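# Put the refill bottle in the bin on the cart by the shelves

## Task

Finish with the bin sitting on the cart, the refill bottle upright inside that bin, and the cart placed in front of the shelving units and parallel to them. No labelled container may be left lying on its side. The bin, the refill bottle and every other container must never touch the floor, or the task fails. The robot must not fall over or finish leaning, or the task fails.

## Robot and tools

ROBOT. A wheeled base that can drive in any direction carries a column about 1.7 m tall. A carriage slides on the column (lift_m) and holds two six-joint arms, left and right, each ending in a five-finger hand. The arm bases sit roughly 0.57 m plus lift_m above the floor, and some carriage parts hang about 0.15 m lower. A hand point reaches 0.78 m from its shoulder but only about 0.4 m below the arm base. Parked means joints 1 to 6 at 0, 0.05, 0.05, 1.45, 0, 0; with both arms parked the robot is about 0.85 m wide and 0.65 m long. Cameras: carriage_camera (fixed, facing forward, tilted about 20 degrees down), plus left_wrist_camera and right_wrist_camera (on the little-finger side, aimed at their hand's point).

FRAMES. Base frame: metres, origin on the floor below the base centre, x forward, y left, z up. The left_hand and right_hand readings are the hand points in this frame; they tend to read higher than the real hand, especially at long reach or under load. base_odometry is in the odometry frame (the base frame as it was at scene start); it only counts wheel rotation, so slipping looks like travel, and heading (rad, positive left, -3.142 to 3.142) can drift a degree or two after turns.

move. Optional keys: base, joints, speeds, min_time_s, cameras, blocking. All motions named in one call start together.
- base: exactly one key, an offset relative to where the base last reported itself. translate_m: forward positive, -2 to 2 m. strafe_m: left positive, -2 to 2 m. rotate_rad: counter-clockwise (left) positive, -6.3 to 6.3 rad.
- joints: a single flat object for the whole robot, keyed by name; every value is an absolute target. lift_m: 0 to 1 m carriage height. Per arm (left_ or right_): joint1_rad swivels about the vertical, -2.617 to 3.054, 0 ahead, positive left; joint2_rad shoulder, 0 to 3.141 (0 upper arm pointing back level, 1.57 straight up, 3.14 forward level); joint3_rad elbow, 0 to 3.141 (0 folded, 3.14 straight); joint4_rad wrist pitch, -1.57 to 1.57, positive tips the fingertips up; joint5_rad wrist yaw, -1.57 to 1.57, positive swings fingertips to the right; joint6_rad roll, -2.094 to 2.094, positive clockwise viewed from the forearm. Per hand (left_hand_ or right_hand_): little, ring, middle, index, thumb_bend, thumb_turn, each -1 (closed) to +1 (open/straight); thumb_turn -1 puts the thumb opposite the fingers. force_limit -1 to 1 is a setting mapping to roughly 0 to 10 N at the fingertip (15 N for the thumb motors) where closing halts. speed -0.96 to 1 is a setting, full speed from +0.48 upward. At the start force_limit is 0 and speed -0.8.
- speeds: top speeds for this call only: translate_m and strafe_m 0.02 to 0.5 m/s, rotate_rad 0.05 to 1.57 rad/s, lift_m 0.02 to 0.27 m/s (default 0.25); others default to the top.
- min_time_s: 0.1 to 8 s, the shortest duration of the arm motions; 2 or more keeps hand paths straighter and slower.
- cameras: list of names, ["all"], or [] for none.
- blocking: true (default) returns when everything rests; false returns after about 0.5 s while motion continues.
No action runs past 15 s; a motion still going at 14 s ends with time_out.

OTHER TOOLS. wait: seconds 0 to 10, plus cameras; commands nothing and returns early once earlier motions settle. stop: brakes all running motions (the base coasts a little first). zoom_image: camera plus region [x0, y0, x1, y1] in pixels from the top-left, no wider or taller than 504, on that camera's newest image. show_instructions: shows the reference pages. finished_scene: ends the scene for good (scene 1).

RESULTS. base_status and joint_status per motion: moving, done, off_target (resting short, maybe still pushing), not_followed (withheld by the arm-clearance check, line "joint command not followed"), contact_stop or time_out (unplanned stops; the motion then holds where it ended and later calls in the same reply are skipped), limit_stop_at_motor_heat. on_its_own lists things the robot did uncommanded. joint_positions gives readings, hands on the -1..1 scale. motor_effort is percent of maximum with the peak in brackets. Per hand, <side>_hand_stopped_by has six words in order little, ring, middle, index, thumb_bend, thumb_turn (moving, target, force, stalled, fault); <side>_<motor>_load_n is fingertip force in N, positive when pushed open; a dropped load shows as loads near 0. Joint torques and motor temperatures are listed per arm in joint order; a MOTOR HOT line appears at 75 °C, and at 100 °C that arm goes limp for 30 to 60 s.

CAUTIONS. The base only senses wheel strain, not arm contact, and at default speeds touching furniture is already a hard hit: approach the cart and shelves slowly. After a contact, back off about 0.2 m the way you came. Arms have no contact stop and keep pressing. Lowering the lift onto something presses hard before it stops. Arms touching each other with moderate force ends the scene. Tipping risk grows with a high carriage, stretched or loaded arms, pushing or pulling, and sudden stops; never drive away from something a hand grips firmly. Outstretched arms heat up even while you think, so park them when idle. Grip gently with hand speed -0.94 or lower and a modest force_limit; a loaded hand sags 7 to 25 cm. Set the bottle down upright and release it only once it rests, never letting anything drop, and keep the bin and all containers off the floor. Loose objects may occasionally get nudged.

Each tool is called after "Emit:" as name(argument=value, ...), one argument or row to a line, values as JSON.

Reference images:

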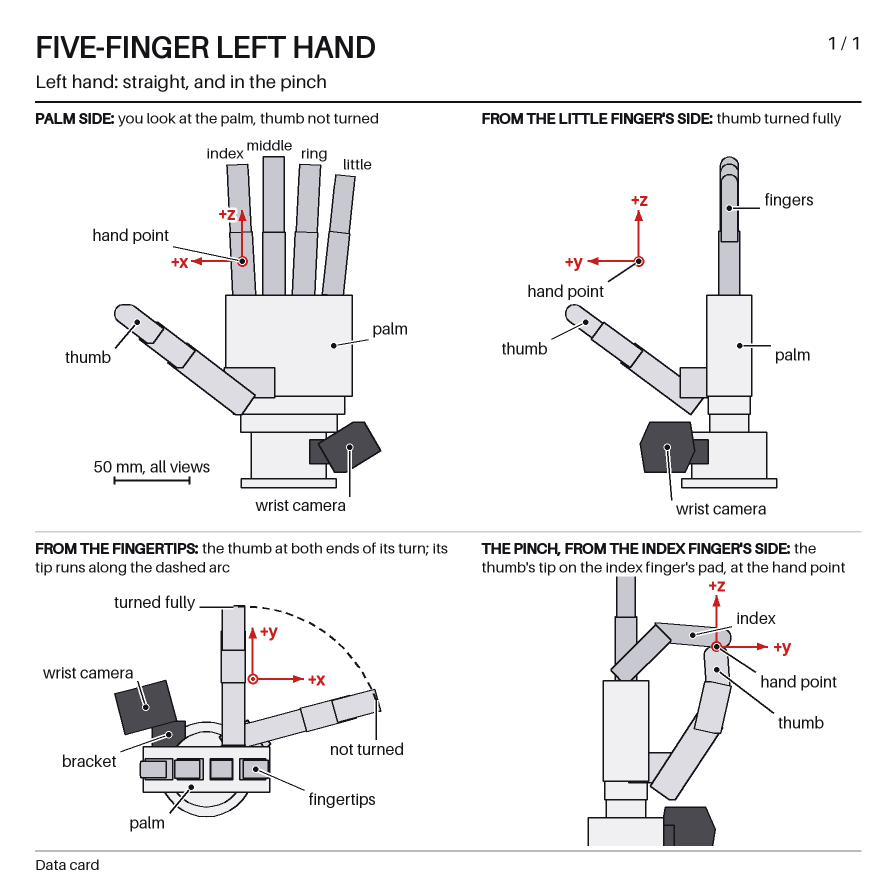

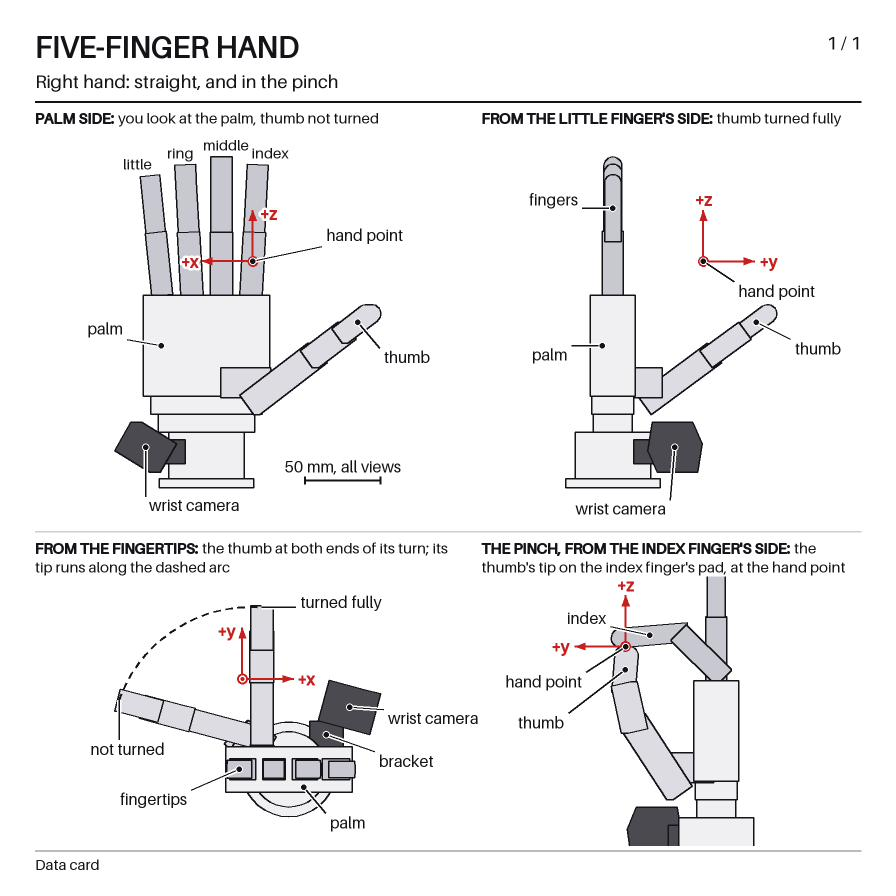

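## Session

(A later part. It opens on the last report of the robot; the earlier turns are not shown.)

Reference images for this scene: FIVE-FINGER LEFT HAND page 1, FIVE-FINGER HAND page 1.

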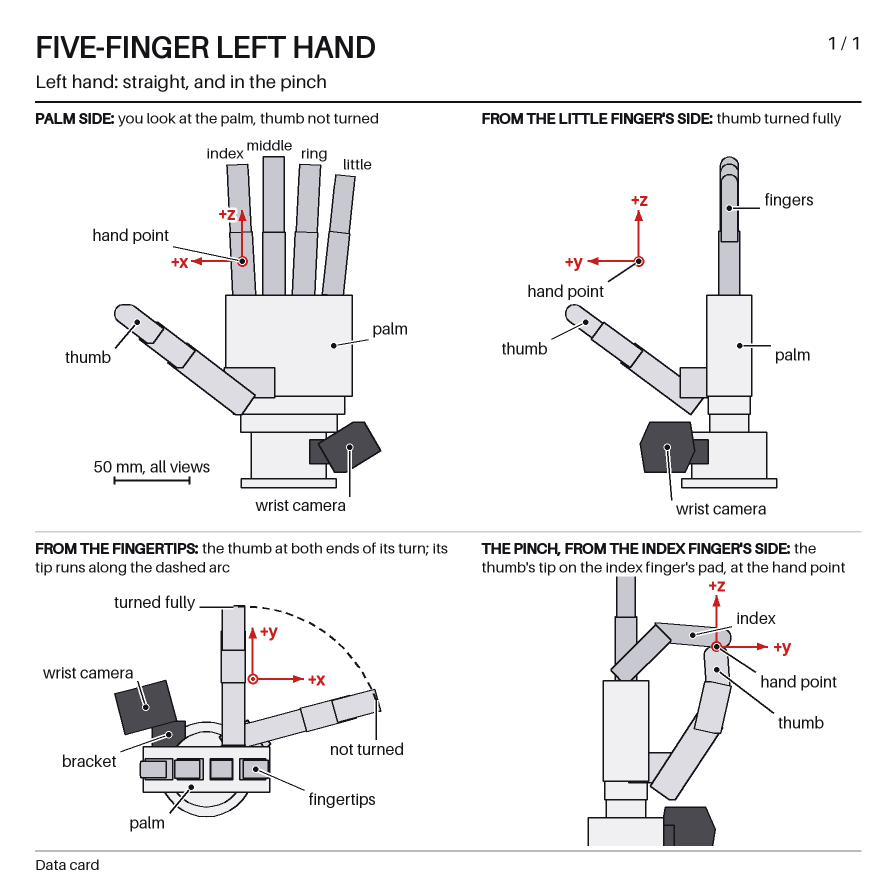

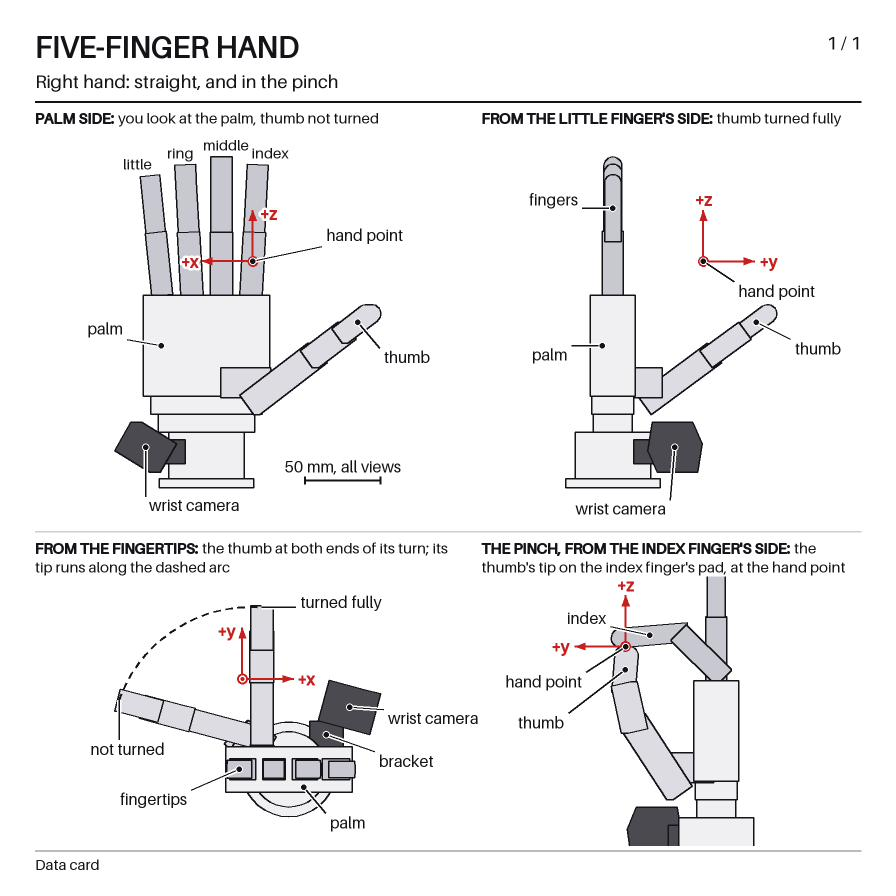

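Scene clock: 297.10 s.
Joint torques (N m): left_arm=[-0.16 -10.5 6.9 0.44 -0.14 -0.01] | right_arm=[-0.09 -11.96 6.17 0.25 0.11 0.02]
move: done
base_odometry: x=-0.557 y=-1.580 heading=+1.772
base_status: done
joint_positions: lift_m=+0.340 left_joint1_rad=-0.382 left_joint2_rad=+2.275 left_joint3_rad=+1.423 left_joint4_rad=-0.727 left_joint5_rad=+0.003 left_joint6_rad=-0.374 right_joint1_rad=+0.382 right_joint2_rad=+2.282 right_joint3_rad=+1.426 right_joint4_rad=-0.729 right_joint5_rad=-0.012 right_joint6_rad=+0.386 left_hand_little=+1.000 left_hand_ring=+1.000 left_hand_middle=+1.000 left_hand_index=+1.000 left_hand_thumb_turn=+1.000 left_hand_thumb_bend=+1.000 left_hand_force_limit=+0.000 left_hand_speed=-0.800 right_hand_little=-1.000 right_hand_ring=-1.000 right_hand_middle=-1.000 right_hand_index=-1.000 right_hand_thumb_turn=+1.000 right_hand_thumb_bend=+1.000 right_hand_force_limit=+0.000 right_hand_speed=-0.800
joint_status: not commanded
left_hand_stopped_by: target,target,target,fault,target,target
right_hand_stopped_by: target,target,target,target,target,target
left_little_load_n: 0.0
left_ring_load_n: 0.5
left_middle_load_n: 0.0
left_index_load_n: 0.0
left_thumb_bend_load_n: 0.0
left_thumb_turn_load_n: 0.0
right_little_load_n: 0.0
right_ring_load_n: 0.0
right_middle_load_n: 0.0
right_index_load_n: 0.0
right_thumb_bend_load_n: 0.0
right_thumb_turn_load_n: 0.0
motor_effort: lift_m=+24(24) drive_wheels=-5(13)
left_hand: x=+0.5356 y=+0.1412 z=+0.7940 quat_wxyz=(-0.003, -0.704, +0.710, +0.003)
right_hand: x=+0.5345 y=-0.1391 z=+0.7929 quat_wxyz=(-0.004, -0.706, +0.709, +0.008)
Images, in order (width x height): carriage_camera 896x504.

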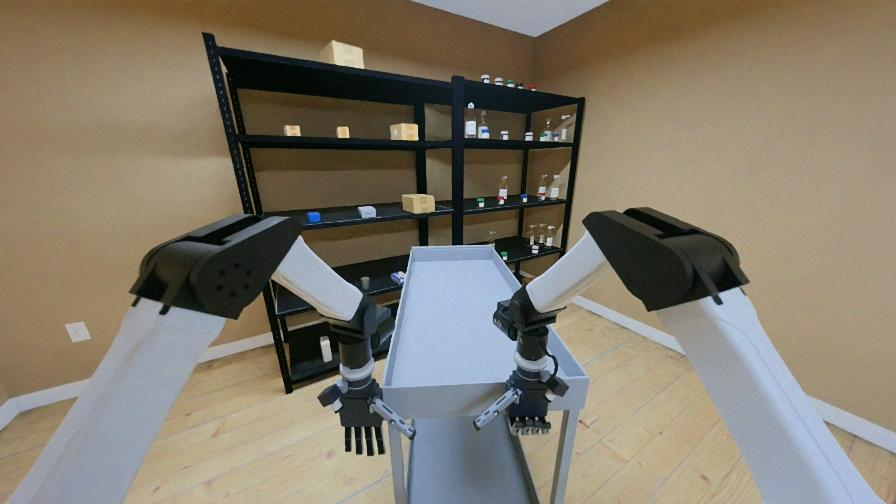

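Emit:
move(
  base={"translate_m": -0.1},
  speeds={"translate_m": 0.15},
)

Emit:
move(
  joints={"lift_m": 0.55},
)

Emit:
move(
  base={"rotate_rad": 0.538},
  speeds={"rotate_rad": 0.5},
)

Emit:
move(
  base={"strafe_m": -1.09},
  speeds={"strafe_m": 0.25},
  cameras=["carriage_camera"],
)

Emit:
move(
  base={"rotate_rad": 1.089},
  speeds={"rotate_rad": 0.5},
  cameras=["carriage_camera"],
)

Scene clock: 310.40 s.
Joint torques (N m): left_arm=[-0.32 -10.39 7.09 0.37 -0.14 0] | right_arm=[-0.12 -11.97 6.15 0.27 0.11 0.02]
Motor temperatures (°C): left_arm=[31 37 38 31 32 30] | right_arm=[31 45 38 32 33 31]
move: done
base_odometry: x=-0.537 y=-1.678 heading=+1.771
base_status: done
joint_positions: lift_m=+0.340 left_joint1_rad=-0.380 left_joint2_rad=+2.275 left_joint3_rad=+1.423 left_joint4_rad=-0.723 left_joint5_rad=+0.003 left_joint6_rad=-0.374 right_joint1_rad=+0.382 right_joint2_rad=+2.282 right_joint3_rad=+1.426 right_joint4_rad=-0.725 right_joint5_rad=-0.012 right_joint6_rad=+0.386 left_hand_little=+1.000 left_hand_ring=+1.000 left_hand_middle=+1.000 left_hand_index=+1.000 left_hand_thumb_turn=+1.000 left_hand_thumb_bend=+1.000 left_hand_force_limit=+0.000 left_hand_speed=-0.800 right_hand_little=-1.000 right_hand_ring=-1.000 right_hand_middle=-1.000 right_hand_index=-1.000 right_hand_thumb_turn=+1.000 right_hand_thumb_bend=+1.000 right_hand_force_limit=+0.000 right_hand_speed=-0.800
joint_status: not commanded
left_hand_stopped_by: target,target,target,fault,target,target
right_hand_stopped_by: target,target,target,target,target,target
left_little_load_n: 0.0
left_ring_load_n: 0.5
left_middle_load_n: 0.0
left_index_load_n: 0.0
left_thumb_bend_load_n: 0.0
left_thumb_turn_load_n: 0.0
right_little_load_n: 0.0
right_ring_load_n: 0.0
right_middle_load_n: 0.0
right_index_load_n: 0.0
right_thumb_bend_load_n: 0.0
right_thumb_turn_load_n: 0.0
motor_effort: lift_m=+24(24) drive_wheels=-5(13)
left_hand: x=+0.5367 y=+0.1413 z=+0.7939 quat_wxyz=(-0.002, -0.705, +0.709, +0.002)
right_hand: x=+0.5355 y=-0.1388 z=+0.7928 quat_wxyz=(-0.002, -0.706, +0.709, +0.008)
pictures: none

Scene clock: 311.77 s.
Joint torques (N m): left_arm=[-0.25 -10.81 6.94 0.36 -0.14 -0.01] | right_arm=[-0.09 -12.04 6.04 0.25 0.11 0.03]
move: done
base_odometry: x=-0.537 y=-1.678 heading=+1.771
base_status: not commanded
joint_positions: lift_m=+0.550 left_joint1_rad=-0.380 left_joint2_rad=+2.277 left_joint3_rad=+1.424 left_joint4_rad=-0.721 left_joint5_rad=+0.003 left_joint6_rad=-0.374 right_joint1_rad=+0.382 right_joint2_rad=+2.282 right_joint3_rad=+1.426 right_joint4_rad=-0.721 right_joint5_rad=-0.012 right_joint6_rad=+0.386 left_hand_little=+1.000 left_hand_ring=+1.000 left_hand_middle=+1.000 left_hand_index=+1.000 left_hand_thumb_turn=+1.000 left_hand_thumb_bend=+1.000 left_hand_force_limit=+0.000 left_hand_speed=-0.800 right_hand_little=-1.000 right_hand_ring=-1.000 right_hand_middle=-1.000 right_hand_index=-1.000 right_hand_thumb_turn=+1.000 right_hand_thumb_bend=+1.000 right_hand_force_limit=+0.000 right_hand_speed=-0.800
joint_status: all done
left_hand_stopped_by: target,target,target,fault,target,target
right_hand_stopped_by: target,target,target,target,target,target
left_little_load_n: 0.0
left_ring_load_n: 0.0
left_middle_load_n: 0.0
left_index_load_n: 0.0
left_thumb_bend_load_n: 0.0
left_thumb_turn_load_n: 0.0
right_little_load_n: 0.0
right_ring_load_n: 0.0
right_middle_load_n: 0.0
right_index_load_n: 0.0
right_thumb_bend_load_n: -0.5
right_thumb_turn_load_n: 0.0
motor_effort: lift_m=+22(27) drive_wheels=-5(6)
left_hand: x=+0.5373 y=+0.1411 z=+1.0037 quat_wxyz=(-0.002, -0.705, +0.709, +0.001)
right_hand: x=+0.5365 y=-0.1383 z=+1.0028 quat_wxyz=(-0.001, -0.706, +0.709, +0.007)
pictures: none

Scene clock: 313.77 s.
Joint torques (N m): left_arm=[-0.35 -10.62 6.99 0.32 -0.14 -0.01] | right_arm=[-0.06 -12.04 6.02 0.21 0.1 0.02]
move: done
base_odometry: x=-0.537 y=-1.678 heading=+2.309
base_status: done
joint_positions: lift_m=+0.550 left_joint1_rad=-0.378 left_joint2_rad=+2.277 left_joint3_rad=+1.424 left_joint4_rad=-0.720 left_joint5_rad=+0.003 left_joint6_rad=-0.374 right_joint1_rad=+0.381 right_joint2_rad=+2.282 right_joint3_rad=+1.426 right_joint4_rad=-0.720 right_joint5_rad=-0.011 right_joint6_rad=+0.386 left_hand_little=+1.000 left_hand_ring=+1.000 left_hand_middle=+1.000 left_hand_index=+1.000 left_hand_thumb_turn=+1.000 left_hand_thumb_bend=+1.000 left_hand_force_limit=+0.000 left_hand_speed=-0.800 right_hand_little=-1.000 right_hand_ring=-1.000 right_hand_middle=-1.000 right_hand_index=-1.000 right_hand_thumb_turn=+1.000 right_hand_thumb_bend=+1.000 right_hand_force_limit=+0.000 right_hand_speed=-0.800
joint_status: not commanded
left_hand_stopped_by: target,target,target,fault,target,target
right_hand_stopped_by: target,target,target,target,target,target
left_little_load_n: 0.0
left_ring_load_n: 0.0
left_middle_load_n: 0.0
left_index_load_n: -0.5
left_thumb_bend_load_n: 0.0
left_thumb_turn_load_n: 0.0
right_little_load_n: 0.0
right_ring_load_n: 0.0
right_middle_load_n: 0.0
right_index_load_n: 0.0
right_thumb_bend_load_n: 0.0
right_thumb_turn_load_n: 0.0
motor_effort: lift_m=+22(22) drive_wheels=+3(14)
left_hand: x=+0.5381 y=+0.1415 z=+1.0036 quat_wxyz=(-0.002, -0.705, +0.709, +0.000)
right_hand: x=+0.5370 y=-0.1385 z=+1.0027 quat_wxyz=(+0.000, -0.706, +0.709, +0.006)
pictures: none

Scene clock: 319.43 s.
Joint torques (N m): left_arm=[-0.14 -10.62 6.94 0.35 -0.14 -0.01] | right_arm=[0.03 -12.07 6.02 0.18 0.09 0.03]
move: done
base_odometry: x=+0.268 y=-0.943 heading=+2.310
base_status: done
joint_positions: lift_m=+0.550 left_joint1_rad=-0.380 left_joint2_rad=+2.277 left_joint3_rad=+1.424 left_joint4_rad=-0.720 left_joint5_rad=+0.003 left_joint6_rad=-0.374 right_joint1_rad=+0.381 right_joint2_rad=+2.282 right_joint3_rad=+1.426 right_joint4_rad=-0.720 right_joint5_rad=-0.011 right_joint6_rad=+0.386 left_hand_little=+1.000 left_hand_ring=+1.000 left_hand_middle=+1.000 left_hand_index=+1.000 left_hand_thumb_turn=+1.000 left_hand_thumb_bend=+1.000 left_hand_force_limit=+0.000 left_hand_speed=-0.800 right_hand_little=-1.000 right_hand_ring=-1.000 right_hand_middle=-1.000 right_hand_index=-1.000 right_hand_thumb_turn=+1.000 right_hand_thumb_bend=+1.000 right_hand_force_limit=+0.000 right_hand_speed=-0.800
joint_status: not commanded
left_hand_stopped_by: target,target,target,fault,target,target
right_hand_stopped_by: target,target,target,target,target,target
left_little_load_n: 0.0
left_ring_load_n: 0.0
left_middle_load_n: 0.0
left_index_load_n: 0.0
left_thumb_bend_load_n: 0.0
left_thumb_turn_load_n: 0.0
right_little_load_n: 0.0
right_ring_load_n: 0.0
right_middle_load_n: 0.0
right_index_load_n: 0.0
right_thumb_bend_load_n: 0.0
right_thumb_turn_load_n: 0.0
motor_effort: lift_m=+22(22) drive_wheels=-5(14)
left_hand: x=+0.5377 y=+0.1409 z=+1.0036 quat_wxyz=(-0.002, -0.705, +0.709, +0.000)
right_hand: x=+0.5372 y=-0.1388 z=+1.0026 quat_wxyz=(+0.000, -0.705, +0.709, +0.006)
Images, in order (width x height): carriage_camera 896x504.

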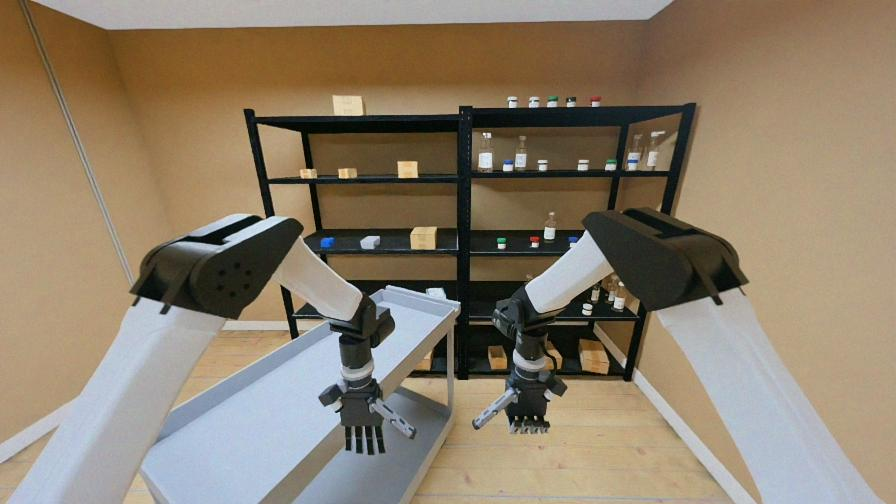

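Scene clock: 322.53 s.
Joint torques (N m): left_arm=[-0.39 -10.76 6.93 0.3 -0.14 -0.01] | right_arm=[-0.06 -12.08 6.06 0.22 0.09 0.02]
move: done
base_odometry: x=+0.268 y=-0.943 heading=-2.885
base_status: done
joint_positions: lift_m=+0.550 left_joint1_rad=-0.379 left_joint2_rad=+2.277 left_joint3_rad=+1.424 left_joint4_rad=-0.718 left_joint5_rad=+0.003 left_joint6_rad=-0.374 right_joint1_rad=+0.381 right_joint2_rad=+2.282 right_joint3_rad=+1.426 right_joint4_rad=-0.721 right_joint5_rad=-0.011 right_joint6_rad=+0.386 left_hand_little=+1.000 left_hand_ring=+1.000 left_hand_middle=+1.000 left_hand_index=+1.000 left_hand_thumb_turn=+1.000 left_hand_thumb_bend=+1.000 left_hand_force_limit=+0.000 left_hand_speed=-0.800 right_hand_little=-1.000 right_hand_ring=-1.000 right_hand_middle=-1.000 right_hand_index=-1.000 right_hand_thumb_turn=+1.000 right_hand_thumb_bend=+1.000 right_hand_force_limit=+0.000 right_hand_speed=-0.800
joint_status: not commanded
left_hand_stopped_by: target,target,target,fault,target,target
right_hand_stopped_by: target,target,target,target,target,target
left_little_load_n: 0.0
left_ring_load_n: 0.0
left_middle_load_n: 0.0
left_index_load_n: 0.0
left_thumb_bend_load_n: -0.5
left_thumb_turn_load_n: 0.0
right_little_load_n: 0.0
right_ring_load_n: 0.0
right_middle_load_n: 0.0
right_index_load_n: -0.5
right_thumb_bend_load_n: -0.5
right_thumb_turn_load_n: 0.0
motor_effort: lift_m=+22(22) drive_wheels=+3(12)
left_hand: x=+0.5383 y=+0.1413 z=+1.0036 quat_wxyz=(-0.002, -0.705, +0.709, -0.001)
right_hand: x=+0.5370 y=-0.1388 z=+1.0026 quat_wxyz=(-0.001, -0.705, +0.709, +0.006)
Images, in order (width x height): carriage_camera 896x504.

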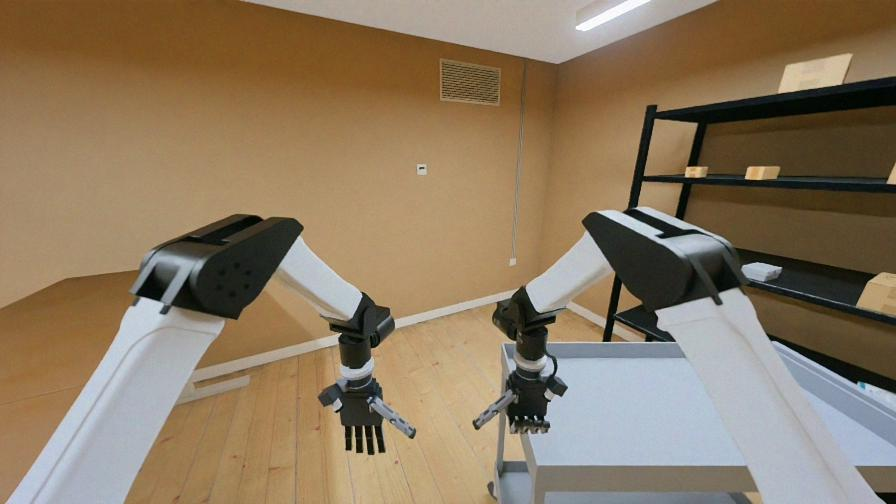

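Emit:
move(
  base={"translate_m": -0.09},
  speeds={"translate_m": 0.15},
  joints={"left_joint1_rad": -0.1, "left_joint6_rad": -0.1, "right_joint1_rad": 0.1, "right_joint6_rad": 0.1},
  min_time_s=1.5,
)

Emit:
move(
  base={"strafe_m": -0.535},
  speeds={"strafe_m": 0.2},
)

Emit:
move(
  joints={"lift_m": 0.34},
  cameras=["carriage_camera"],
)

Scene clock: 328.80 s.
Joint torques (N m): left_arm=[-0.01 -10.65 6.95 0.32 -0.15 0.17] | right_arm=[-0.31 -12.03 6.09 0.23 0.11 -0.01]
Motor temperatures (°C): left_arm=[31 40 39 31 32 30] | right_arm=[31 50 38 32 33 31]
move: done
base_odometry: x=+0.355 y=-0.920 heading=-2.884
base_status: done
joint_positions: lift_m=+0.550 left_joint1_rad=-0.103 left_joint2_rad=+2.277 left_joint3_rad=+1.424 left_joint4_rad=-0.719 left_joint5_rad=+0.003 left_joint6_rad=-0.110 right_joint1_rad=+0.104 right_joint2_rad=+2.282 right_joint3_rad=+1.426 right_joint4_rad=-0.721 right_joint5_rad=-0.011 right_joint6_rad=+0.110 left_hand_little=+1.000 left_hand_ring=+1.000 left_hand_middle=+1.000 left_hand_index=+1.000 left_hand_thumb_turn=+1.000 left_hand_thumb_bend=+1.000 left_hand_force_limit=+0.000 left_hand_speed=-0.800 right_hand_little=-1.000 right_hand_ring=-1.000 right_hand_middle=-1.000 right_hand_index=-1.000 right_hand_thumb_turn=+1.000 right_hand_thumb_bend=+1.000 right_hand_force_limit=+0.000 right_hand_speed=-0.800
joint_status: all done
left_hand_stopped_by: target,target,target,fault,target,target
right_hand_stopped_by: target,target,target,target,target,target
left_little_load_n: -0.5
left_ring_load_n: 0.0
left_middle_load_n: 0.0
left_index_load_n: 0.0
left_thumb_bend_load_n: 0.0
left_thumb_turn_load_n: 0.0
right_little_load_n: 0.0
right_ring_load_n: 0.0
right_middle_load_n: 0.0
right_index_load_n: 0.0
right_thumb_bend_load_n: 0.0
right_thumb_turn_load_n: 0.0
motor_effort: lift_m=+22(22) drive_wheels=-5(12)
left_hand: x=+0.5648 y=+0.2465 z=+1.0036 quat_wxyz=(-0.001, -0.709, +0.705, -0.001)
right_hand: x=+0.5639 y=-0.2449 z=+1.0026 quat_wxyz=(+0.001, -0.705, +0.709, +0.006)
pictures: none

Scene clock: 332.67 s.
Joint torques (N m): left_arm=[-0.01 -10.56 6.97 0.3 -0.15 0.12] | right_arm=[-0.05 -11.92 5.94 0.18 0.1 -0.01]
move: done
base_odometry: x=+0.219 y=-0.403 heading=-2.884
base_status: done
joint_positions: lift_m=+0.550 left_joint1_rad=-0.101 left_joint2_rad=+2.277 left_joint3_rad=+1.424 left_joint4_rad=-0.720 left_joint5_rad=+0.003 left_joint6_rad=-0.109 right_joint1_rad=+0.101 right_joint2_rad=+2.282 right_joint3_rad=+1.426 right_joint4_rad=-0.720 right_joint5_rad=-0.010 right_joint6_rad=+0.109 left_hand_little=+1.000 left_hand_ring=+1.000 left_hand_middle=+1.000 left_hand_index=+1.000 left_hand_thumb_turn=+1.000 left_hand_thumb_bend=+1.000 left_hand_force_limit=+0.000 left_hand_speed=-0.800 right_hand_little=-1.000 right_hand_ring=-1.000 right_hand_middle=-1.000 right_hand_index=-1.000 right_hand_thumb_turn=+1.000 right_hand_thumb_bend=+1.000 right_hand_force_limit=+0.000 right_hand_speed=-0.800
joint_status: not commanded
left_hand_stopped_by: target,target,target,fault,target,target
right_hand_stopped_by: target,target,target,target,target,target
left_little_load_n: 0.0
left_ring_load_n: 0.0
left_middle_load_n: 0.0
left_index_load_n: 0.0
left_thumb_bend_load_n: 0.0
left_thumb_turn_load_n: 0.0
right_little_load_n: 0.0
right_ring_load_n: 0.0
right_middle_load_n: 0.0
right_index_load_n: 0.0
right_thumb_bend_load_n: 0.0
right_thumb_turn_load_n: 0.0
motor_effort: lift_m=+22(22) drive_wheels=-3(10)
left_hand: x=+0.5647 y=+0.2474 z=+1.0036 quat_wxyz=(-0.002, -0.710, +0.704, +0.000)
right_hand: x=+0.5643 y=-0.2461 z=+1.0025 quat_wxyz=(+0.001, -0.704, +0.710, +0.005)
pictures: none

Scene clock: 334.03 s.
Joint torques (N m): left_arm=[-0.21 -10.7 6.74 0.33 -0.14 0.13] | right_arm=[-0.01 -12.11 5.75 0.2 0.11 0]
move: done
base_odometry: x=+0.219 y=-0.403 heading=-2.884
base_status: not commanded
joint_positions: lift_m=+0.340 left_joint1_rad=-0.101 left_joint2_rad=+2.277 left_joint3_rad=+1.425 left_joint4_rad=-0.720 left_joint5_rad=+0.003 left_joint6_rad=-0.109 right_joint1_rad=+0.101 right_joint2_rad=+2.284 right_joint3_rad=+1.427 right_joint4_rad=-0.720 right_joint5_rad=-0.010 right_joint6_rad=+0.109 left_hand_little=+1.000 left_hand_ring=+1.000 left_hand_middle=+1.000 left_hand_index=+1.000 left_hand_thumb_turn=+1.000 left_hand_thumb_bend=+1.000 left_hand_force_limit=+0.000 left_hand_speed=-0.800 right_hand_little=-1.000 right_hand_ring=-1.000 right_hand_middle=-1.000 right_hand_index=-1.000 right_hand_thumb_turn=+1.000 right_hand_thumb_bend=+1.000 right_hand_force_limit=+0.000 right_hand_speed=-0.800
joint_status: all done
left_hand_stopped_by: target,target,target,fault,target,target
right_hand_stopped_by: target,target,target,target,target,target
left_little_load_n: 0.0
left_ring_load_n: 0.0
left_middle_load_n: 0.0
left_index_load_n: 0.0
left_thumb_bend_load_n: 0.0
left_thumb_turn_load_n: 0.0
right_little_load_n: 0.0
right_ring_load_n: 0.0
right_middle_load_n: 0.0
right_index_load_n: 0.0
right_thumb_bend_load_n: 0.0
right_thumb_turn_load_n: 0.0
motor_effort: lift_m=+24(24) drive_wheels=-3(3)
left_hand: x=+0.5649 y=+0.2474 z=+0.7934 quat_wxyz=(-0.002, -0.710, +0.704, +0.000)
right_hand: x=+0.5643 y=-0.2461 z=+0.7919 quat_wxyz=(+0.001, -0.704, +0.710, +0.006)
Images, in order (width x height): carriage_camera 896x504.

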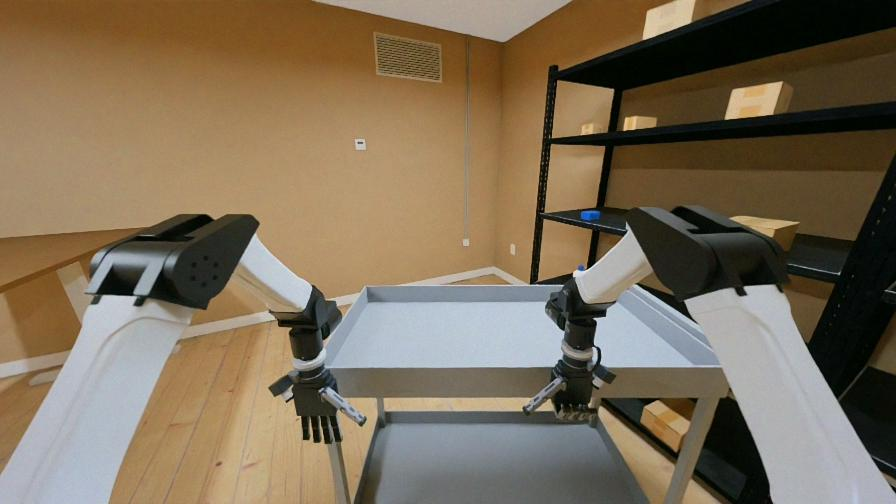

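Emit:
move(
  base={"translate_m": 0.08},
  speeds={"translate_m": 0.1},
)

Emit:
move(
  base={"rotate_rad": -0.2},
  speeds={"rotate_rad": 0.2},
)

Emit:
move(
  base={"strafe_m": 0.1},
  speeds={"strafe_m": 0.1},
)

Emit:
move(
  base={"translate_m": 0.12},
  speeds={"translate_m": 0.1},
  cameras=["carriage_camera"],
)

Scene clock: 337.60 s.
Joint torques (N m): left_arm=[-0.23 -10.69 6.84 0.45 -0.14 0.06] | right_arm=[-0.02 -12.03 5.67 0.94 0.12 -0.06]
move: done
base_odometry: x=+0.142 y=-0.423 heading=-2.885
base_status: done
joint_positions: lift_m=+0.340 left_joint1_rad=-0.101 left_joint2_rad=+2.277 left_joint3_rad=+1.425 left_joint4_rad=-0.729 left_joint5_rad=+0.003 left_joint6_rad=-0.101 right_joint1_rad=+0.101 right_joint2_rad=+2.284 right_joint3_rad=+1.427 right_joint4_rad=-0.811 right_joint5_rad=-0.014 right_joint6_rad=+0.113 left_hand_little=+1.000 left_hand_ring=+1.000 left_hand_middle=+1.000 left_hand_index=+1.000 left_hand_thumb_turn=+1.000 left_hand_thumb_bend=+1.000 left_hand_force_limit=+0.000 left_hand_speed=-0.800 right_hand_little=-1.000 right_hand_ring=-1.000 right_hand_middle=-1.000 right_hand_index=-1.000 right_hand_thumb_turn=+1.000 right_hand_thumb_bend=+1.000 right_hand_force_limit=+0.000 right_hand_speed=-0.800
joint_status: not commanded
left_hand_stopped_by: target,target,target,fault,target,target
right_hand_stopped_by: target,target,target,target,target,target
left_little_load_n: 0.0
left_ring_load_n: 0.0
left_middle_load_n: 0.0
left_index_load_n: 0.0
left_thumb_bend_load_n: 0.0
left_thumb_turn_load_n: 0.0
right_little_load_n: 0.0
right_ring_load_n: 0.0
right_middle_load_n: 0.0
right_index_load_n: 0.0
right_thumb_bend_load_n: 0.0
right_thumb_turn_load_n: 0.0
motor_effort: lift_m=+24(24) drive_wheels=-5(16)
left_hand: x=+0.5621 y=+0.2481 z=+0.7939 quat_wxyz=(-0.005, -0.707, +0.707, +0.003)
right_hand: x=+0.5404 y=-0.2476 z=+0.7984 quat_wxyz=(-0.034, -0.702, +0.711, +0.036)
pictures: none

Scene clock: 339.33 s.
Joint torques (N m): left_arm=[-0.12 -10.67 6.83 0.47 -0.12 0.13] | right_arm=[0.06 -12.14 5.75 0.27 0.12 0.01]
move: done
base_odometry: x=+0.142 y=-0.423 heading=-3.085
base_status: done
joint_positions: lift_m=+0.340 left_joint1_rad=-0.102 left_joint2_rad=+2.277 left_joint3_rad=+1.425 left_joint4_rad=-0.731 left_joint5_rad=+0.001 left_joint6_rad=-0.109 right_joint1_rad=+0.099 right_joint2_rad=+2.284 right_joint3_rad=+1.427 right_joint4_rad=-0.731 right_joint5_rad=-0.012 right_joint6_rad=+0.108 left_hand_little=+1.000 left_hand_ring=+1.000 left_hand_middle=+1.000 left_hand_index=+1.000 left_hand_thumb_turn=+1.000 left_hand_thumb_bend=+1.000 left_hand_force_limit=+0.000 left_hand_speed=-0.800 right_hand_little=-1.000 right_hand_ring=-1.000 right_hand_middle=-1.000 right_hand_index=-1.000 right_hand_thumb_turn=+1.000 right_hand_thumb_bend=+1.000 right_hand_force_limit=+0.000 right_hand_speed=-0.800
joint_status: not commanded
left_hand_stopped_by: target,target,target,fault,target,target
right_hand_stopped_by: target,target,target,target,target,target
left_little_load_n: 0.0
left_ring_load_n: 0.0
left_middle_load_n: 0.0
left_index_load_n: 0.0
left_thumb_bend_load_n: 0.0
left_thumb_turn_load_n: 0.0
right_little_load_n: 0.0
right_ring_load_n: 0.0
right_middle_load_n: 0.0
right_index_load_n: 0.0
right_thumb_bend_load_n: 0.0
right_thumb_turn_load_n: 0.0
motor_effort: lift_m=+24(24) drive_wheels=+3(9)
left_hand: x=+0.5620 y=+0.2477 z=+0.7939 quat_wxyz=(-0.004, -0.709, +0.705, +0.004)
right_hand: x=+0.5616 y=-0.2465 z=+0.7926 quat_wxyz=(-0.002, -0.704, +0.710, +0.010)
pictures: none

Scene clock: 341.13 s.
Joint torques (N m): left_arm=[-0.01 -10.65 6.74 0.68 -0.17 0.13] | right_arm=[0.05 -12.29 5.9 0.26 0.11 0]
move: done
base_odometry: x=+0.147 y=-0.523 heading=-3.085
base_status: done
joint_positions: lift_m=+0.340 left_joint1_rad=-0.103 left_joint2_rad=+2.277 left_joint3_rad=+1.425 left_joint4_rad=-0.759 left_joint5_rad=+0.006 left_joint6_rad=-0.109 right_joint1_rad=+0.100 right_joint2_rad=+2.284 right_joint3_rad=+1.427 right_joint4_rad=-0.727 right_joint5_rad=-0.012 right_joint6_rad=+0.108 left_hand_little=+1.000 left_hand_ring=+1.000 left_hand_middle=+1.000 left_hand_index=+1.000 left_hand_thumb_turn=+1.000 left_hand_thumb_bend=+1.000 left_hand_force_limit=+0.000 left_hand_speed=-0.800 right_hand_little=-1.000 right_hand_ring=-1.000 right_hand_middle=-1.000 right_hand_index=-1.000 right_hand_thumb_turn=+1.000 right_hand_thumb_bend=+1.000 right_hand_force_limit=+0.000 right_hand_speed=-0.800
joint_status: not commanded
left_hand_stopped_by: target,target,target,fault,target,target
right_hand_stopped_by: target,target,target,target,target,target
left_little_load_n: 0.0
left_ring_load_n: 0.0
left_middle_load_n: 0.0
left_index_load_n: 0.0
left_thumb_bend_load_n: 0.0
left_thumb_turn_load_n: 0.0
right_little_load_n: 0.0
right_ring_load_n: 0.0
right_middle_load_n: 0.0
right_index_load_n: 0.0
right_thumb_bend_load_n: 0.0
right_thumb_turn_load_n: 0.0
motor_effort: lift_m=+23(24) drive_wheels=-6(15)
left_hand: x=+0.5543 y=+0.2472 z=+0.7959 quat_wxyz=(-0.015, -0.709, +0.705, +0.014)
right_hand: x=+0.5624 y=-0.2463 z=+0.7924 quat_wxyz=(-0.001, -0.704, +0.710, +0.009)
pictures: none

Scene clock: 343.13 s.
Joint torques (N m): left_arm=[-0.02 -10.69 6.8 0.4 -0.18 0.13] | right_arm=[0.02 -12.15 6.02 0.26 0.11 0.01]
move: done
base_odometry: x=+0.027 y=-0.530 heading=-3.085
base_status: done
joint_positions: lift_m=+0.340 left_joint1_rad=-0.103 left_joint2_rad=+2.277 left_joint3_rad=+1.425 left_joint4_rad=-0.727 left_joint5_rad=+0.007 left_joint6_rad=-0.109 right_joint1_rad=+0.100 right_joint2_rad=+2.284 right_joint3_rad=+1.427 right_joint4_rad=-0.726 right_joint5_rad=-0.012 right_joint6_rad=+0.108 left_hand_little=+1.000 left_hand_ring=+1.000 left_hand_middle=+1.000 left_hand_index=+1.000 left_hand_thumb_turn=+1.000 left_hand_thumb_bend=+1.000 left_hand_force_limit=+0.000 left_hand_speed=-0.800 right_hand_little=-1.000 right_hand_ring=-1.000 right_hand_middle=-1.000 right_hand_index=-1.000 right_hand_thumb_turn=+1.000 right_hand_thumb_bend=+1.000 right_hand_force_limit=+0.000 right_hand_speed=-0.800
joint_status: not commanded
left_hand_stopped_by: target,target,target,fault,target,target
right_hand_stopped_by: target,target,target,target,target,target
left_little_load_n: 0.0
left_ring_load_n: 0.0
left_middle_load_n: 0.0
left_index_load_n: 0.0
left_thumb_bend_load_n: 0.0
left_thumb_turn_load_n: 0.0
right_little_load_n: 0.0
right_ring_load_n: 0.0
right_middle_load_n: 0.0
right_index_load_n: 0.0
right_thumb_bend_load_n: 0.0
right_thumb_turn_load_n: 0.0
motor_effort: lift_m=+24(24) drive_wheels=-5(13)
left_hand: x=+0.5627 y=+0.2460 z=+0.7940 quat_wxyz=(-0.006, -0.709, +0.705, +0.001)
right_hand: x=+0.5628 y=-0.2463 z=+0.7923 quat_wxyz=(-0.001, -0.704, +0.710, +0.008)
Images, in order (width x height): carriage_camera 896x504.

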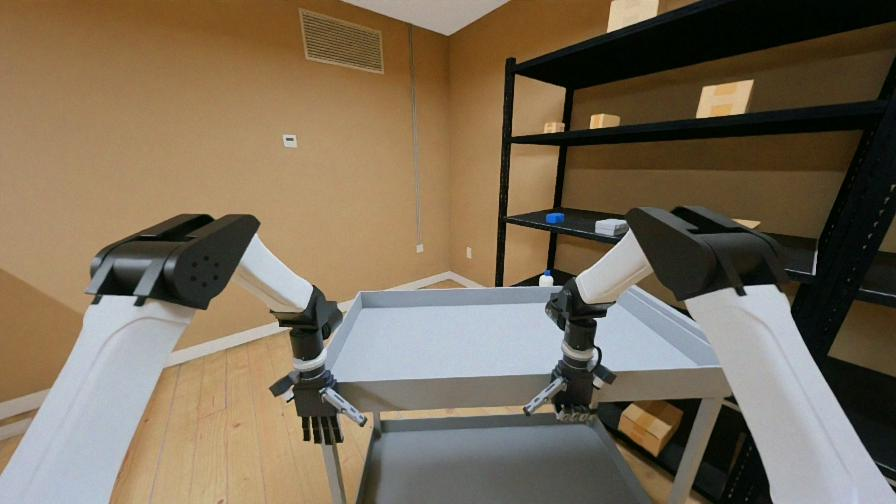

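Emit:
move(
  base={"rotate_rad": -0.22},
  speeds={"rotate_rad": 0.2},
)

Emit:
move(
  base={"strafe_m": 0.14},
  speeds={"strafe_m": 0.1},
)

Emit:
move(
  base={"translate_m": 0.1},
  speeds={"translate_m": 0.1},
  cameras=["carriage_camera"],
)

Emit:
move(
  base={"rotate_rad": -0.22},
  speeds={"rotate_rad": 0.2},
)

Emit:
move(
  base={"strafe_m": 0.14},
  speeds={"strafe_m": 0.1},
)

Emit:
move(
  base={"translate_m": 0.08},
  speeds={"translate_m": 0.1},
  cameras=["carriage_camera"],
)

Scene clock: 348.97 s.
Joint torques (N m): left_arm=[-0.01 -10.61 6.82 0.46 -0.17 0.14] | right_arm=[0.05 -12.11 5.9 0.21 0.11 0]
move: done
base_odometry: x=+0.027 y=-0.530 heading=+2.979
base_status: done
joint_positions: lift_m=+0.340 left_joint1_rad=-0.104 left_joint2_rad=+2.277 left_joint3_rad=+1.425 left_joint4_rad=-0.736 left_joint5_rad=+0.006 left_joint6_rad=-0.110 right_joint1_rad=+0.099 right_joint2_rad=+2.284 right_joint3_rad=+1.427 right_joint4_rad=-0.723 right_joint5_rad=-0.011 right_joint6_rad=+0.108 left_hand_little=+1.000 left_hand_ring=+1.000 left_hand_middle=+1.000 left_hand_index=+1.000 left_hand_thumb_turn=+1.000 left_hand_thumb_bend=+1.000 left_hand_force_limit=+0.000 left_hand_speed=-0.800 right_hand_little=-1.000 right_hand_ring=-1.000 right_hand_middle=-1.000 right_hand_index=-1.000 right_hand_thumb_turn=+1.000 right_hand_thumb_bend=+1.000 right_hand_force_limit=+0.000 right_hand_speed=-0.800
joint_status: not commanded
left_hand_stopped_by: target,target,target,fault,target,target
right_hand_stopped_by: target,target,target,target,target,target
left_little_load_n: 0.0
left_ring_load_n: 0.0
left_middle_load_n: 0.0
left_index_load_n: 0.0
left_thumb_bend_load_n: 0.0
left_thumb_turn_load_n: 0.0
right_little_load_n: 0.0
right_ring_load_n: 0.0
right_middle_load_n: 0.0
right_index_load_n: 0.0
right_thumb_bend_load_n: 0.0
right_thumb_turn_load_n: 0.0
motor_effort: lift_m=+23(24) drive_wheels=+3(11)
left_hand: x=+0.5605 y=+0.2463 z=+0.7944 quat_wxyz=(-0.008, -0.709, +0.705, +0.005)
right_hand: x=+0.5635 y=-0.2465 z=+0.7921 quat_wxyz=(+0.000, -0.704, +0.710, +0.007)
pictures: none

Scene clock: 351.07 s.
Joint torques (N m): left_arm=[-0.23 -10.71 6.82 0.53 -0.18 0.14] | right_arm=[0.02 -12.16 5.82 0.22 0.1 0.01]
move: done
base_odometry: x=+0.004 y=-0.668 heading=+2.978
base_status: done
joint_positions: lift_m=+0.340 left_joint1_rad=-0.101 left_joint2_rad=+2.277 left_joint3_rad=+1.425 left_joint4_rad=-0.741 left_joint5_rad=+0.006 left_joint6_rad=-0.110 right_joint1_rad=+0.100 right_joint2_rad=+2.284 right_joint3_rad=+1.427 right_joint4_rad=-0.723 right_joint5_rad=-0.011 right_joint6_rad=+0.108 left_hand_little=+1.000 left_hand_ring=+1.000 left_hand_middle=+1.000 left_hand_index=+1.000 left_hand_thumb_turn=+1.000 left_hand_thumb_bend=+1.000 left_hand_force_limit=+0.000 left_hand_speed=-0.800 right_hand_little=-1.000 right_hand_ring=-1.000 right_hand_middle=-1.000 right_hand_index=-1.000 right_hand_thumb_turn=+1.000 right_hand_thumb_bend=+1.000 right_hand_force_limit=+0.000 right_hand_speed=-0.800
joint_status: not commanded
left_hand_stopped_by: target,target,target,fault,target,target
right_hand_stopped_by: target,target,target,target,target,target
left_little_load_n: 0.0
left_ring_load_n: 0.0
left_middle_load_n: 0.0
left_index_load_n: 0.0
left_thumb_bend_load_n: 0.0
left_thumb_turn_load_n: 0.0
right_little_load_n: 0.0
right_ring_load_n: 0.0
right_middle_load_n: 0.0
right_index_load_n: 0.0
right_thumb_bend_load_n: 0.0
right_thumb_turn_load_n: 0.0
motor_effort: lift_m=+24(24) drive_wheels=-6(14)
left_hand: x=+0.5592 y=+0.2474 z=+0.7948 quat_wxyz=(-0.010, -0.710, +0.704, +0.007)
right_hand: x=+0.5636 y=-0.2463 z=+0.7921 quat_wxyz=(+0.000, -0.704, +0.710, +0.007)
pictures: none

Scene clock: 352.77 s.
Joint torques (N m): left_arm=[-0.2 -10.54 6.86 0.45 -0.17 0.13] | right_arm=[0.05 -12.22 5.97 0.22 0.11 0]
move: done
base_odometry: x=-0.094 y=-0.652 heading=+2.978
base_status: done
joint_positions: lift_m=+0.340 left_joint1_rad=-0.101 left_joint2_rad=+2.277 left_joint3_rad=+1.425 left_joint4_rad=-0.727 left_joint5_rad=+0.006 left_joint6_rad=-0.109 right_joint1_rad=+0.100 right_joint2_rad=+2.284 right_joint3_rad=+1.427 right_joint4_rad=-0.723 right_joint5_rad=-0.011 right_joint6_rad=+0.108 left_hand_little=+1.000 left_hand_ring=+1.000 left_hand_middle=+1.000 left_hand_index=+1.000 left_hand_thumb_turn=+1.000 left_hand_thumb_bend=+1.000 left_hand_force_limit=+0.000 left_hand_speed=-0.800 right_hand_little=-1.000 right_hand_ring=-1.000 right_hand_middle=-1.000 right_hand_index=-1.000 right_hand_thumb_turn=+1.000 right_hand_thumb_bend=+1.000 right_hand_force_limit=+0.000 right_hand_speed=-0.800
joint_status: not commanded
left_hand_stopped_by: target,target,target,fault,target,target
right_hand_stopped_by: target,target,target,target,target,target
left_little_load_n: 0.0
left_ring_load_n: 0.0
left_middle_load_n: 0.0
left_index_load_n: 0.0
left_thumb_bend_load_n: 0.0
left_thumb_turn_load_n: 0.0
right_little_load_n: 0.0
right_ring_load_n: 0.0
right_middle_load_n: 0.0
right_index_load_n: 0.0
right_thumb_bend_load_n: 0.0
right_thumb_turn_load_n: 0.0
motor_effort: lift_m=+24(24) drive_wheels=-5(15)
left_hand: x=+0.5630 y=+0.2471 z=+0.7939 quat_wxyz=(-0.005, -0.710, +0.704, +0.001)
right_hand: x=+0.5636 y=-0.2463 z=+0.7921 quat_wxyz=(+0.000, -0.704, +0.710, +0.007)
Images, in order (width x height): carriage_camera 896x504.

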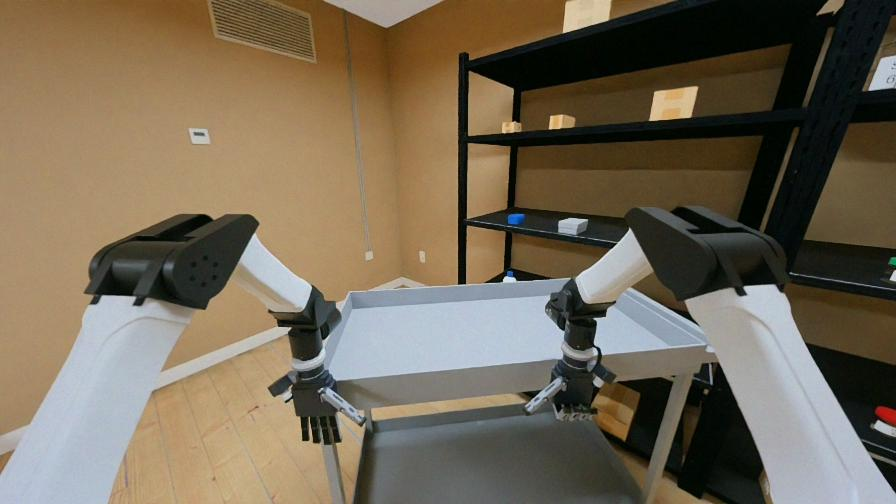

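Scene clock: 354.40 s.
Joint torques (N m): left_arm=[0.03 -10.66 6.86 0.51 -0.17 0.13] | right_arm=[0.2 -12.15 5.9 0.2 0.1 0.01]
move: done
base_odometry: x=-0.095 y=-0.652 heading=+2.759
base_status: done
joint_positions: lift_m=+0.340 left_joint1_rad=-0.104 left_joint2_rad=+2.277 left_joint3_rad=+1.425 left_joint4_rad=-0.739 left_joint5_rad=+0.006 left_joint6_rad=-0.109 right_joint1_rad=+0.098 right_joint2_rad=+2.284 right_joint3_rad=+1.427 right_joint4_rad=-0.722 right_joint5_rad=-0.011 right_joint6_rad=+0.108 left_hand_little=+1.000 left_hand_ring=+1.000 left_hand_middle=+1.000 left_hand_index=+1.000 left_hand_thumb_turn=+1.000 left_hand_thumb_bend=+1.000 left_hand_force_limit=+0.000 left_hand_speed=-0.800 right_hand_little=-1.000 right_hand_ring=-1.000 right_hand_middle=-1.000 right_hand_index=-1.000 right_hand_thumb_turn=+1.000 right_hand_thumb_bend=+1.000 right_hand_force_limit=+0.000 right_hand_speed=-0.800
joint_status: not commanded
left_hand_stopped_by: target,target,target,fault,target,target
right_hand_stopped_by: target,target,target,target,target,target
left_little_load_n: 0.0
left_ring_load_n: 0.0
left_middle_load_n: 0.0
left_index_load_n: 0.0
left_thumb_bend_load_n: 0.0
left_thumb_turn_load_n: 0.0
right_little_load_n: 0.0
right_ring_load_n: 0.0
right_middle_load_n: 0.0
right_index_load_n: 0.0
right_thumb_bend_load_n: 0.0
right_thumb_turn_load_n: 0.0
motor_effort: lift_m=+23(24) drive_wheels=+3(12)
left_hand: x=+0.5597 y=+0.2463 z=+0.7946 quat_wxyz=(-0.009, -0.709, +0.705, +0.006)
right_hand: x=+0.5640 y=-0.2470 z=+0.7920 quat_wxyz=(+0.000, -0.704, +0.710, +0.006)
pictures: none

Scene clock: 356.60 s.
Joint torques (N m): left_arm=[0.08 -10.66 6.86 0.56 -0.19 0.13] | right_arm=[0.01 -12.25 5.89 0.23 0.1 0]
move: done
base_odometry: x=-0.147 y=-0.782 heading=+2.758
base_status: done
joint_positions: lift_m=+0.340 left_joint1_rad=-0.105 left_joint2_rad=+2.277 left_joint3_rad=+1.425 left_joint4_rad=-0.744 left_joint5_rad=+0.008 left_joint6_rad=-0.109 right_joint1_rad=+0.099 right_joint2_rad=+2.284 right_joint3_rad=+1.427 right_joint4_rad=-0.722 right_joint5_rad=-0.010 right_joint6_rad=+0.108 left_hand_little=+1.000 left_hand_ring=+1.000 left_hand_middle=+1.000 left_hand_index=+1.000 left_hand_thumb_turn=+1.000 left_hand_thumb_bend=+1.000 left_hand_force_limit=+0.000 left_hand_speed=-0.800 right_hand_little=-1.000 right_hand_ring=-1.000 right_hand_middle=-1.000 right_hand_index=-1.000 right_hand_thumb_turn=+1.000 right_hand_thumb_bend=+1.000 right_hand_force_limit=+0.000 right_hand_speed=-0.800
joint_status: not commanded
left_hand_stopped_by: target,target,target,fault,target,target
right_hand_stopped_by: target,target,target,target,target,target
left_little_load_n: 0.0
left_ring_load_n: 0.0
left_middle_load_n: 0.0
left_index_load_n: 0.0
left_thumb_bend_load_n: 0.0
left_thumb_turn_load_n: 0.0
right_little_load_n: 0.0
right_ring_load_n: 0.0
right_middle_load_n: 0.0
right_index_load_n: 0.0
right_thumb_bend_load_n: -0.5
right_thumb_turn_load_n: 0.0
motor_effort: lift_m=+24(24) drive_wheels=-6(13)
left_hand: x=+0.5581 y=+0.2459 z=+0.7950 quat_wxyz=(-0.011, -0.709, +0.706, +0.008)
right_hand: x=+0.5639 y=-0.2468 z=+0.7920 quat_wxyz=(+0.000, -0.704, +0.710, +0.006)
pictures: none

Scene clock: 358.10 s.
Joint torques (N m): left_arm=[0.12 -10.61 6.93 0.45 -0.19 0.14] | right_arm=[0.13 -12.16 5.89 0.25 0.09 0]
move: done
base_odometry: x=-0.221 y=-0.752 heading=+2.758
base_status: done
joint_positions: lift_m=+0.340 left_joint1_rad=-0.105 left_joint2_rad=+2.277 left_joint3_rad=+1.425 left_joint4_rad=-0.729 left_joint5_rad=+0.008 left_joint6_rad=-0.109 right_joint1_rad=+0.099 right_joint2_rad=+2.284 right_joint3_rad=+1.427 right_joint4_rad=-0.722 right_joint5_rad=-0.010 right_joint6_rad=+0.108 left_hand_little=+1.000 left_hand_ring=+1.000 left_hand_middle=+1.000 left_hand_index=+1.000 left_hand_thumb_turn=+1.000 left_hand_thumb_bend=+1.000 left_hand_force_limit=+0.000 left_hand_speed=-0.800 right_hand_little=-1.000 right_hand_ring=-1.000 right_hand_middle=-1.000 right_hand_index=-1.000 right_hand_thumb_turn=+1.000 right_hand_thumb_bend=+1.000 right_hand_force_limit=+0.000 right_hand_speed=-0.800
joint_status: not commanded
left_hand_stopped_by: target,target,target,fault,target,target
right_hand_stopped_by: target,target,target,target,target,target
left_little_load_n: 0.0
left_ring_load_n: 0.0
left_middle_load_n: 0.0
left_index_load_n: 0.0
left_thumb_bend_load_n: 0.0
left_thumb_turn_load_n: 0.5
right_little_load_n: 0.0
right_ring_load_n: 0.0
right_middle_load_n: 0.0
right_index_load_n: 0.0
right_thumb_bend_load_n: 0.0
right_thumb_turn_load_n: 0.0
motor_effort: lift_m=+23(24) drive_wheels=-5(12)
left_hand: x=+0.5620 y=+0.2455 z=+0.7941 quat_wxyz=(-0.006, -0.709, +0.706, +0.002)
right_hand: x=+0.5638 y=-0.2468 z=+0.7920 quat_wxyz=(+0.000, -0.704, +0.710, +0.006)
Images, in order (width x height): carriage_camera 896x504.

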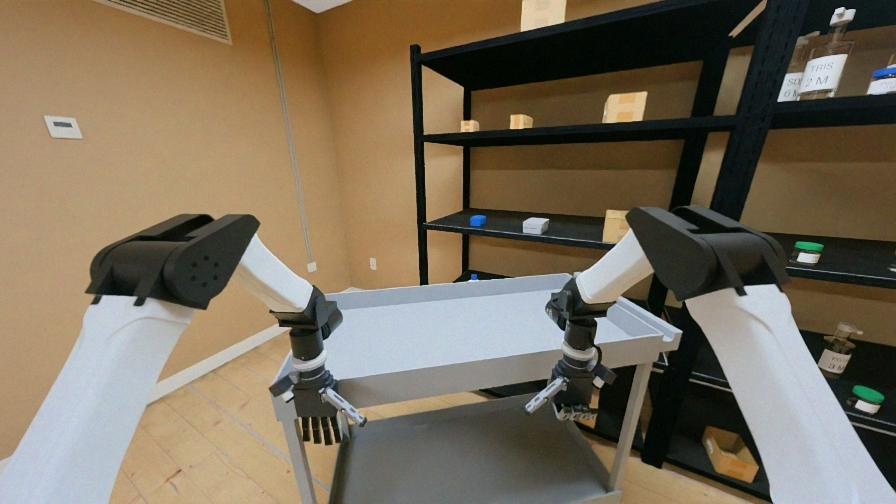

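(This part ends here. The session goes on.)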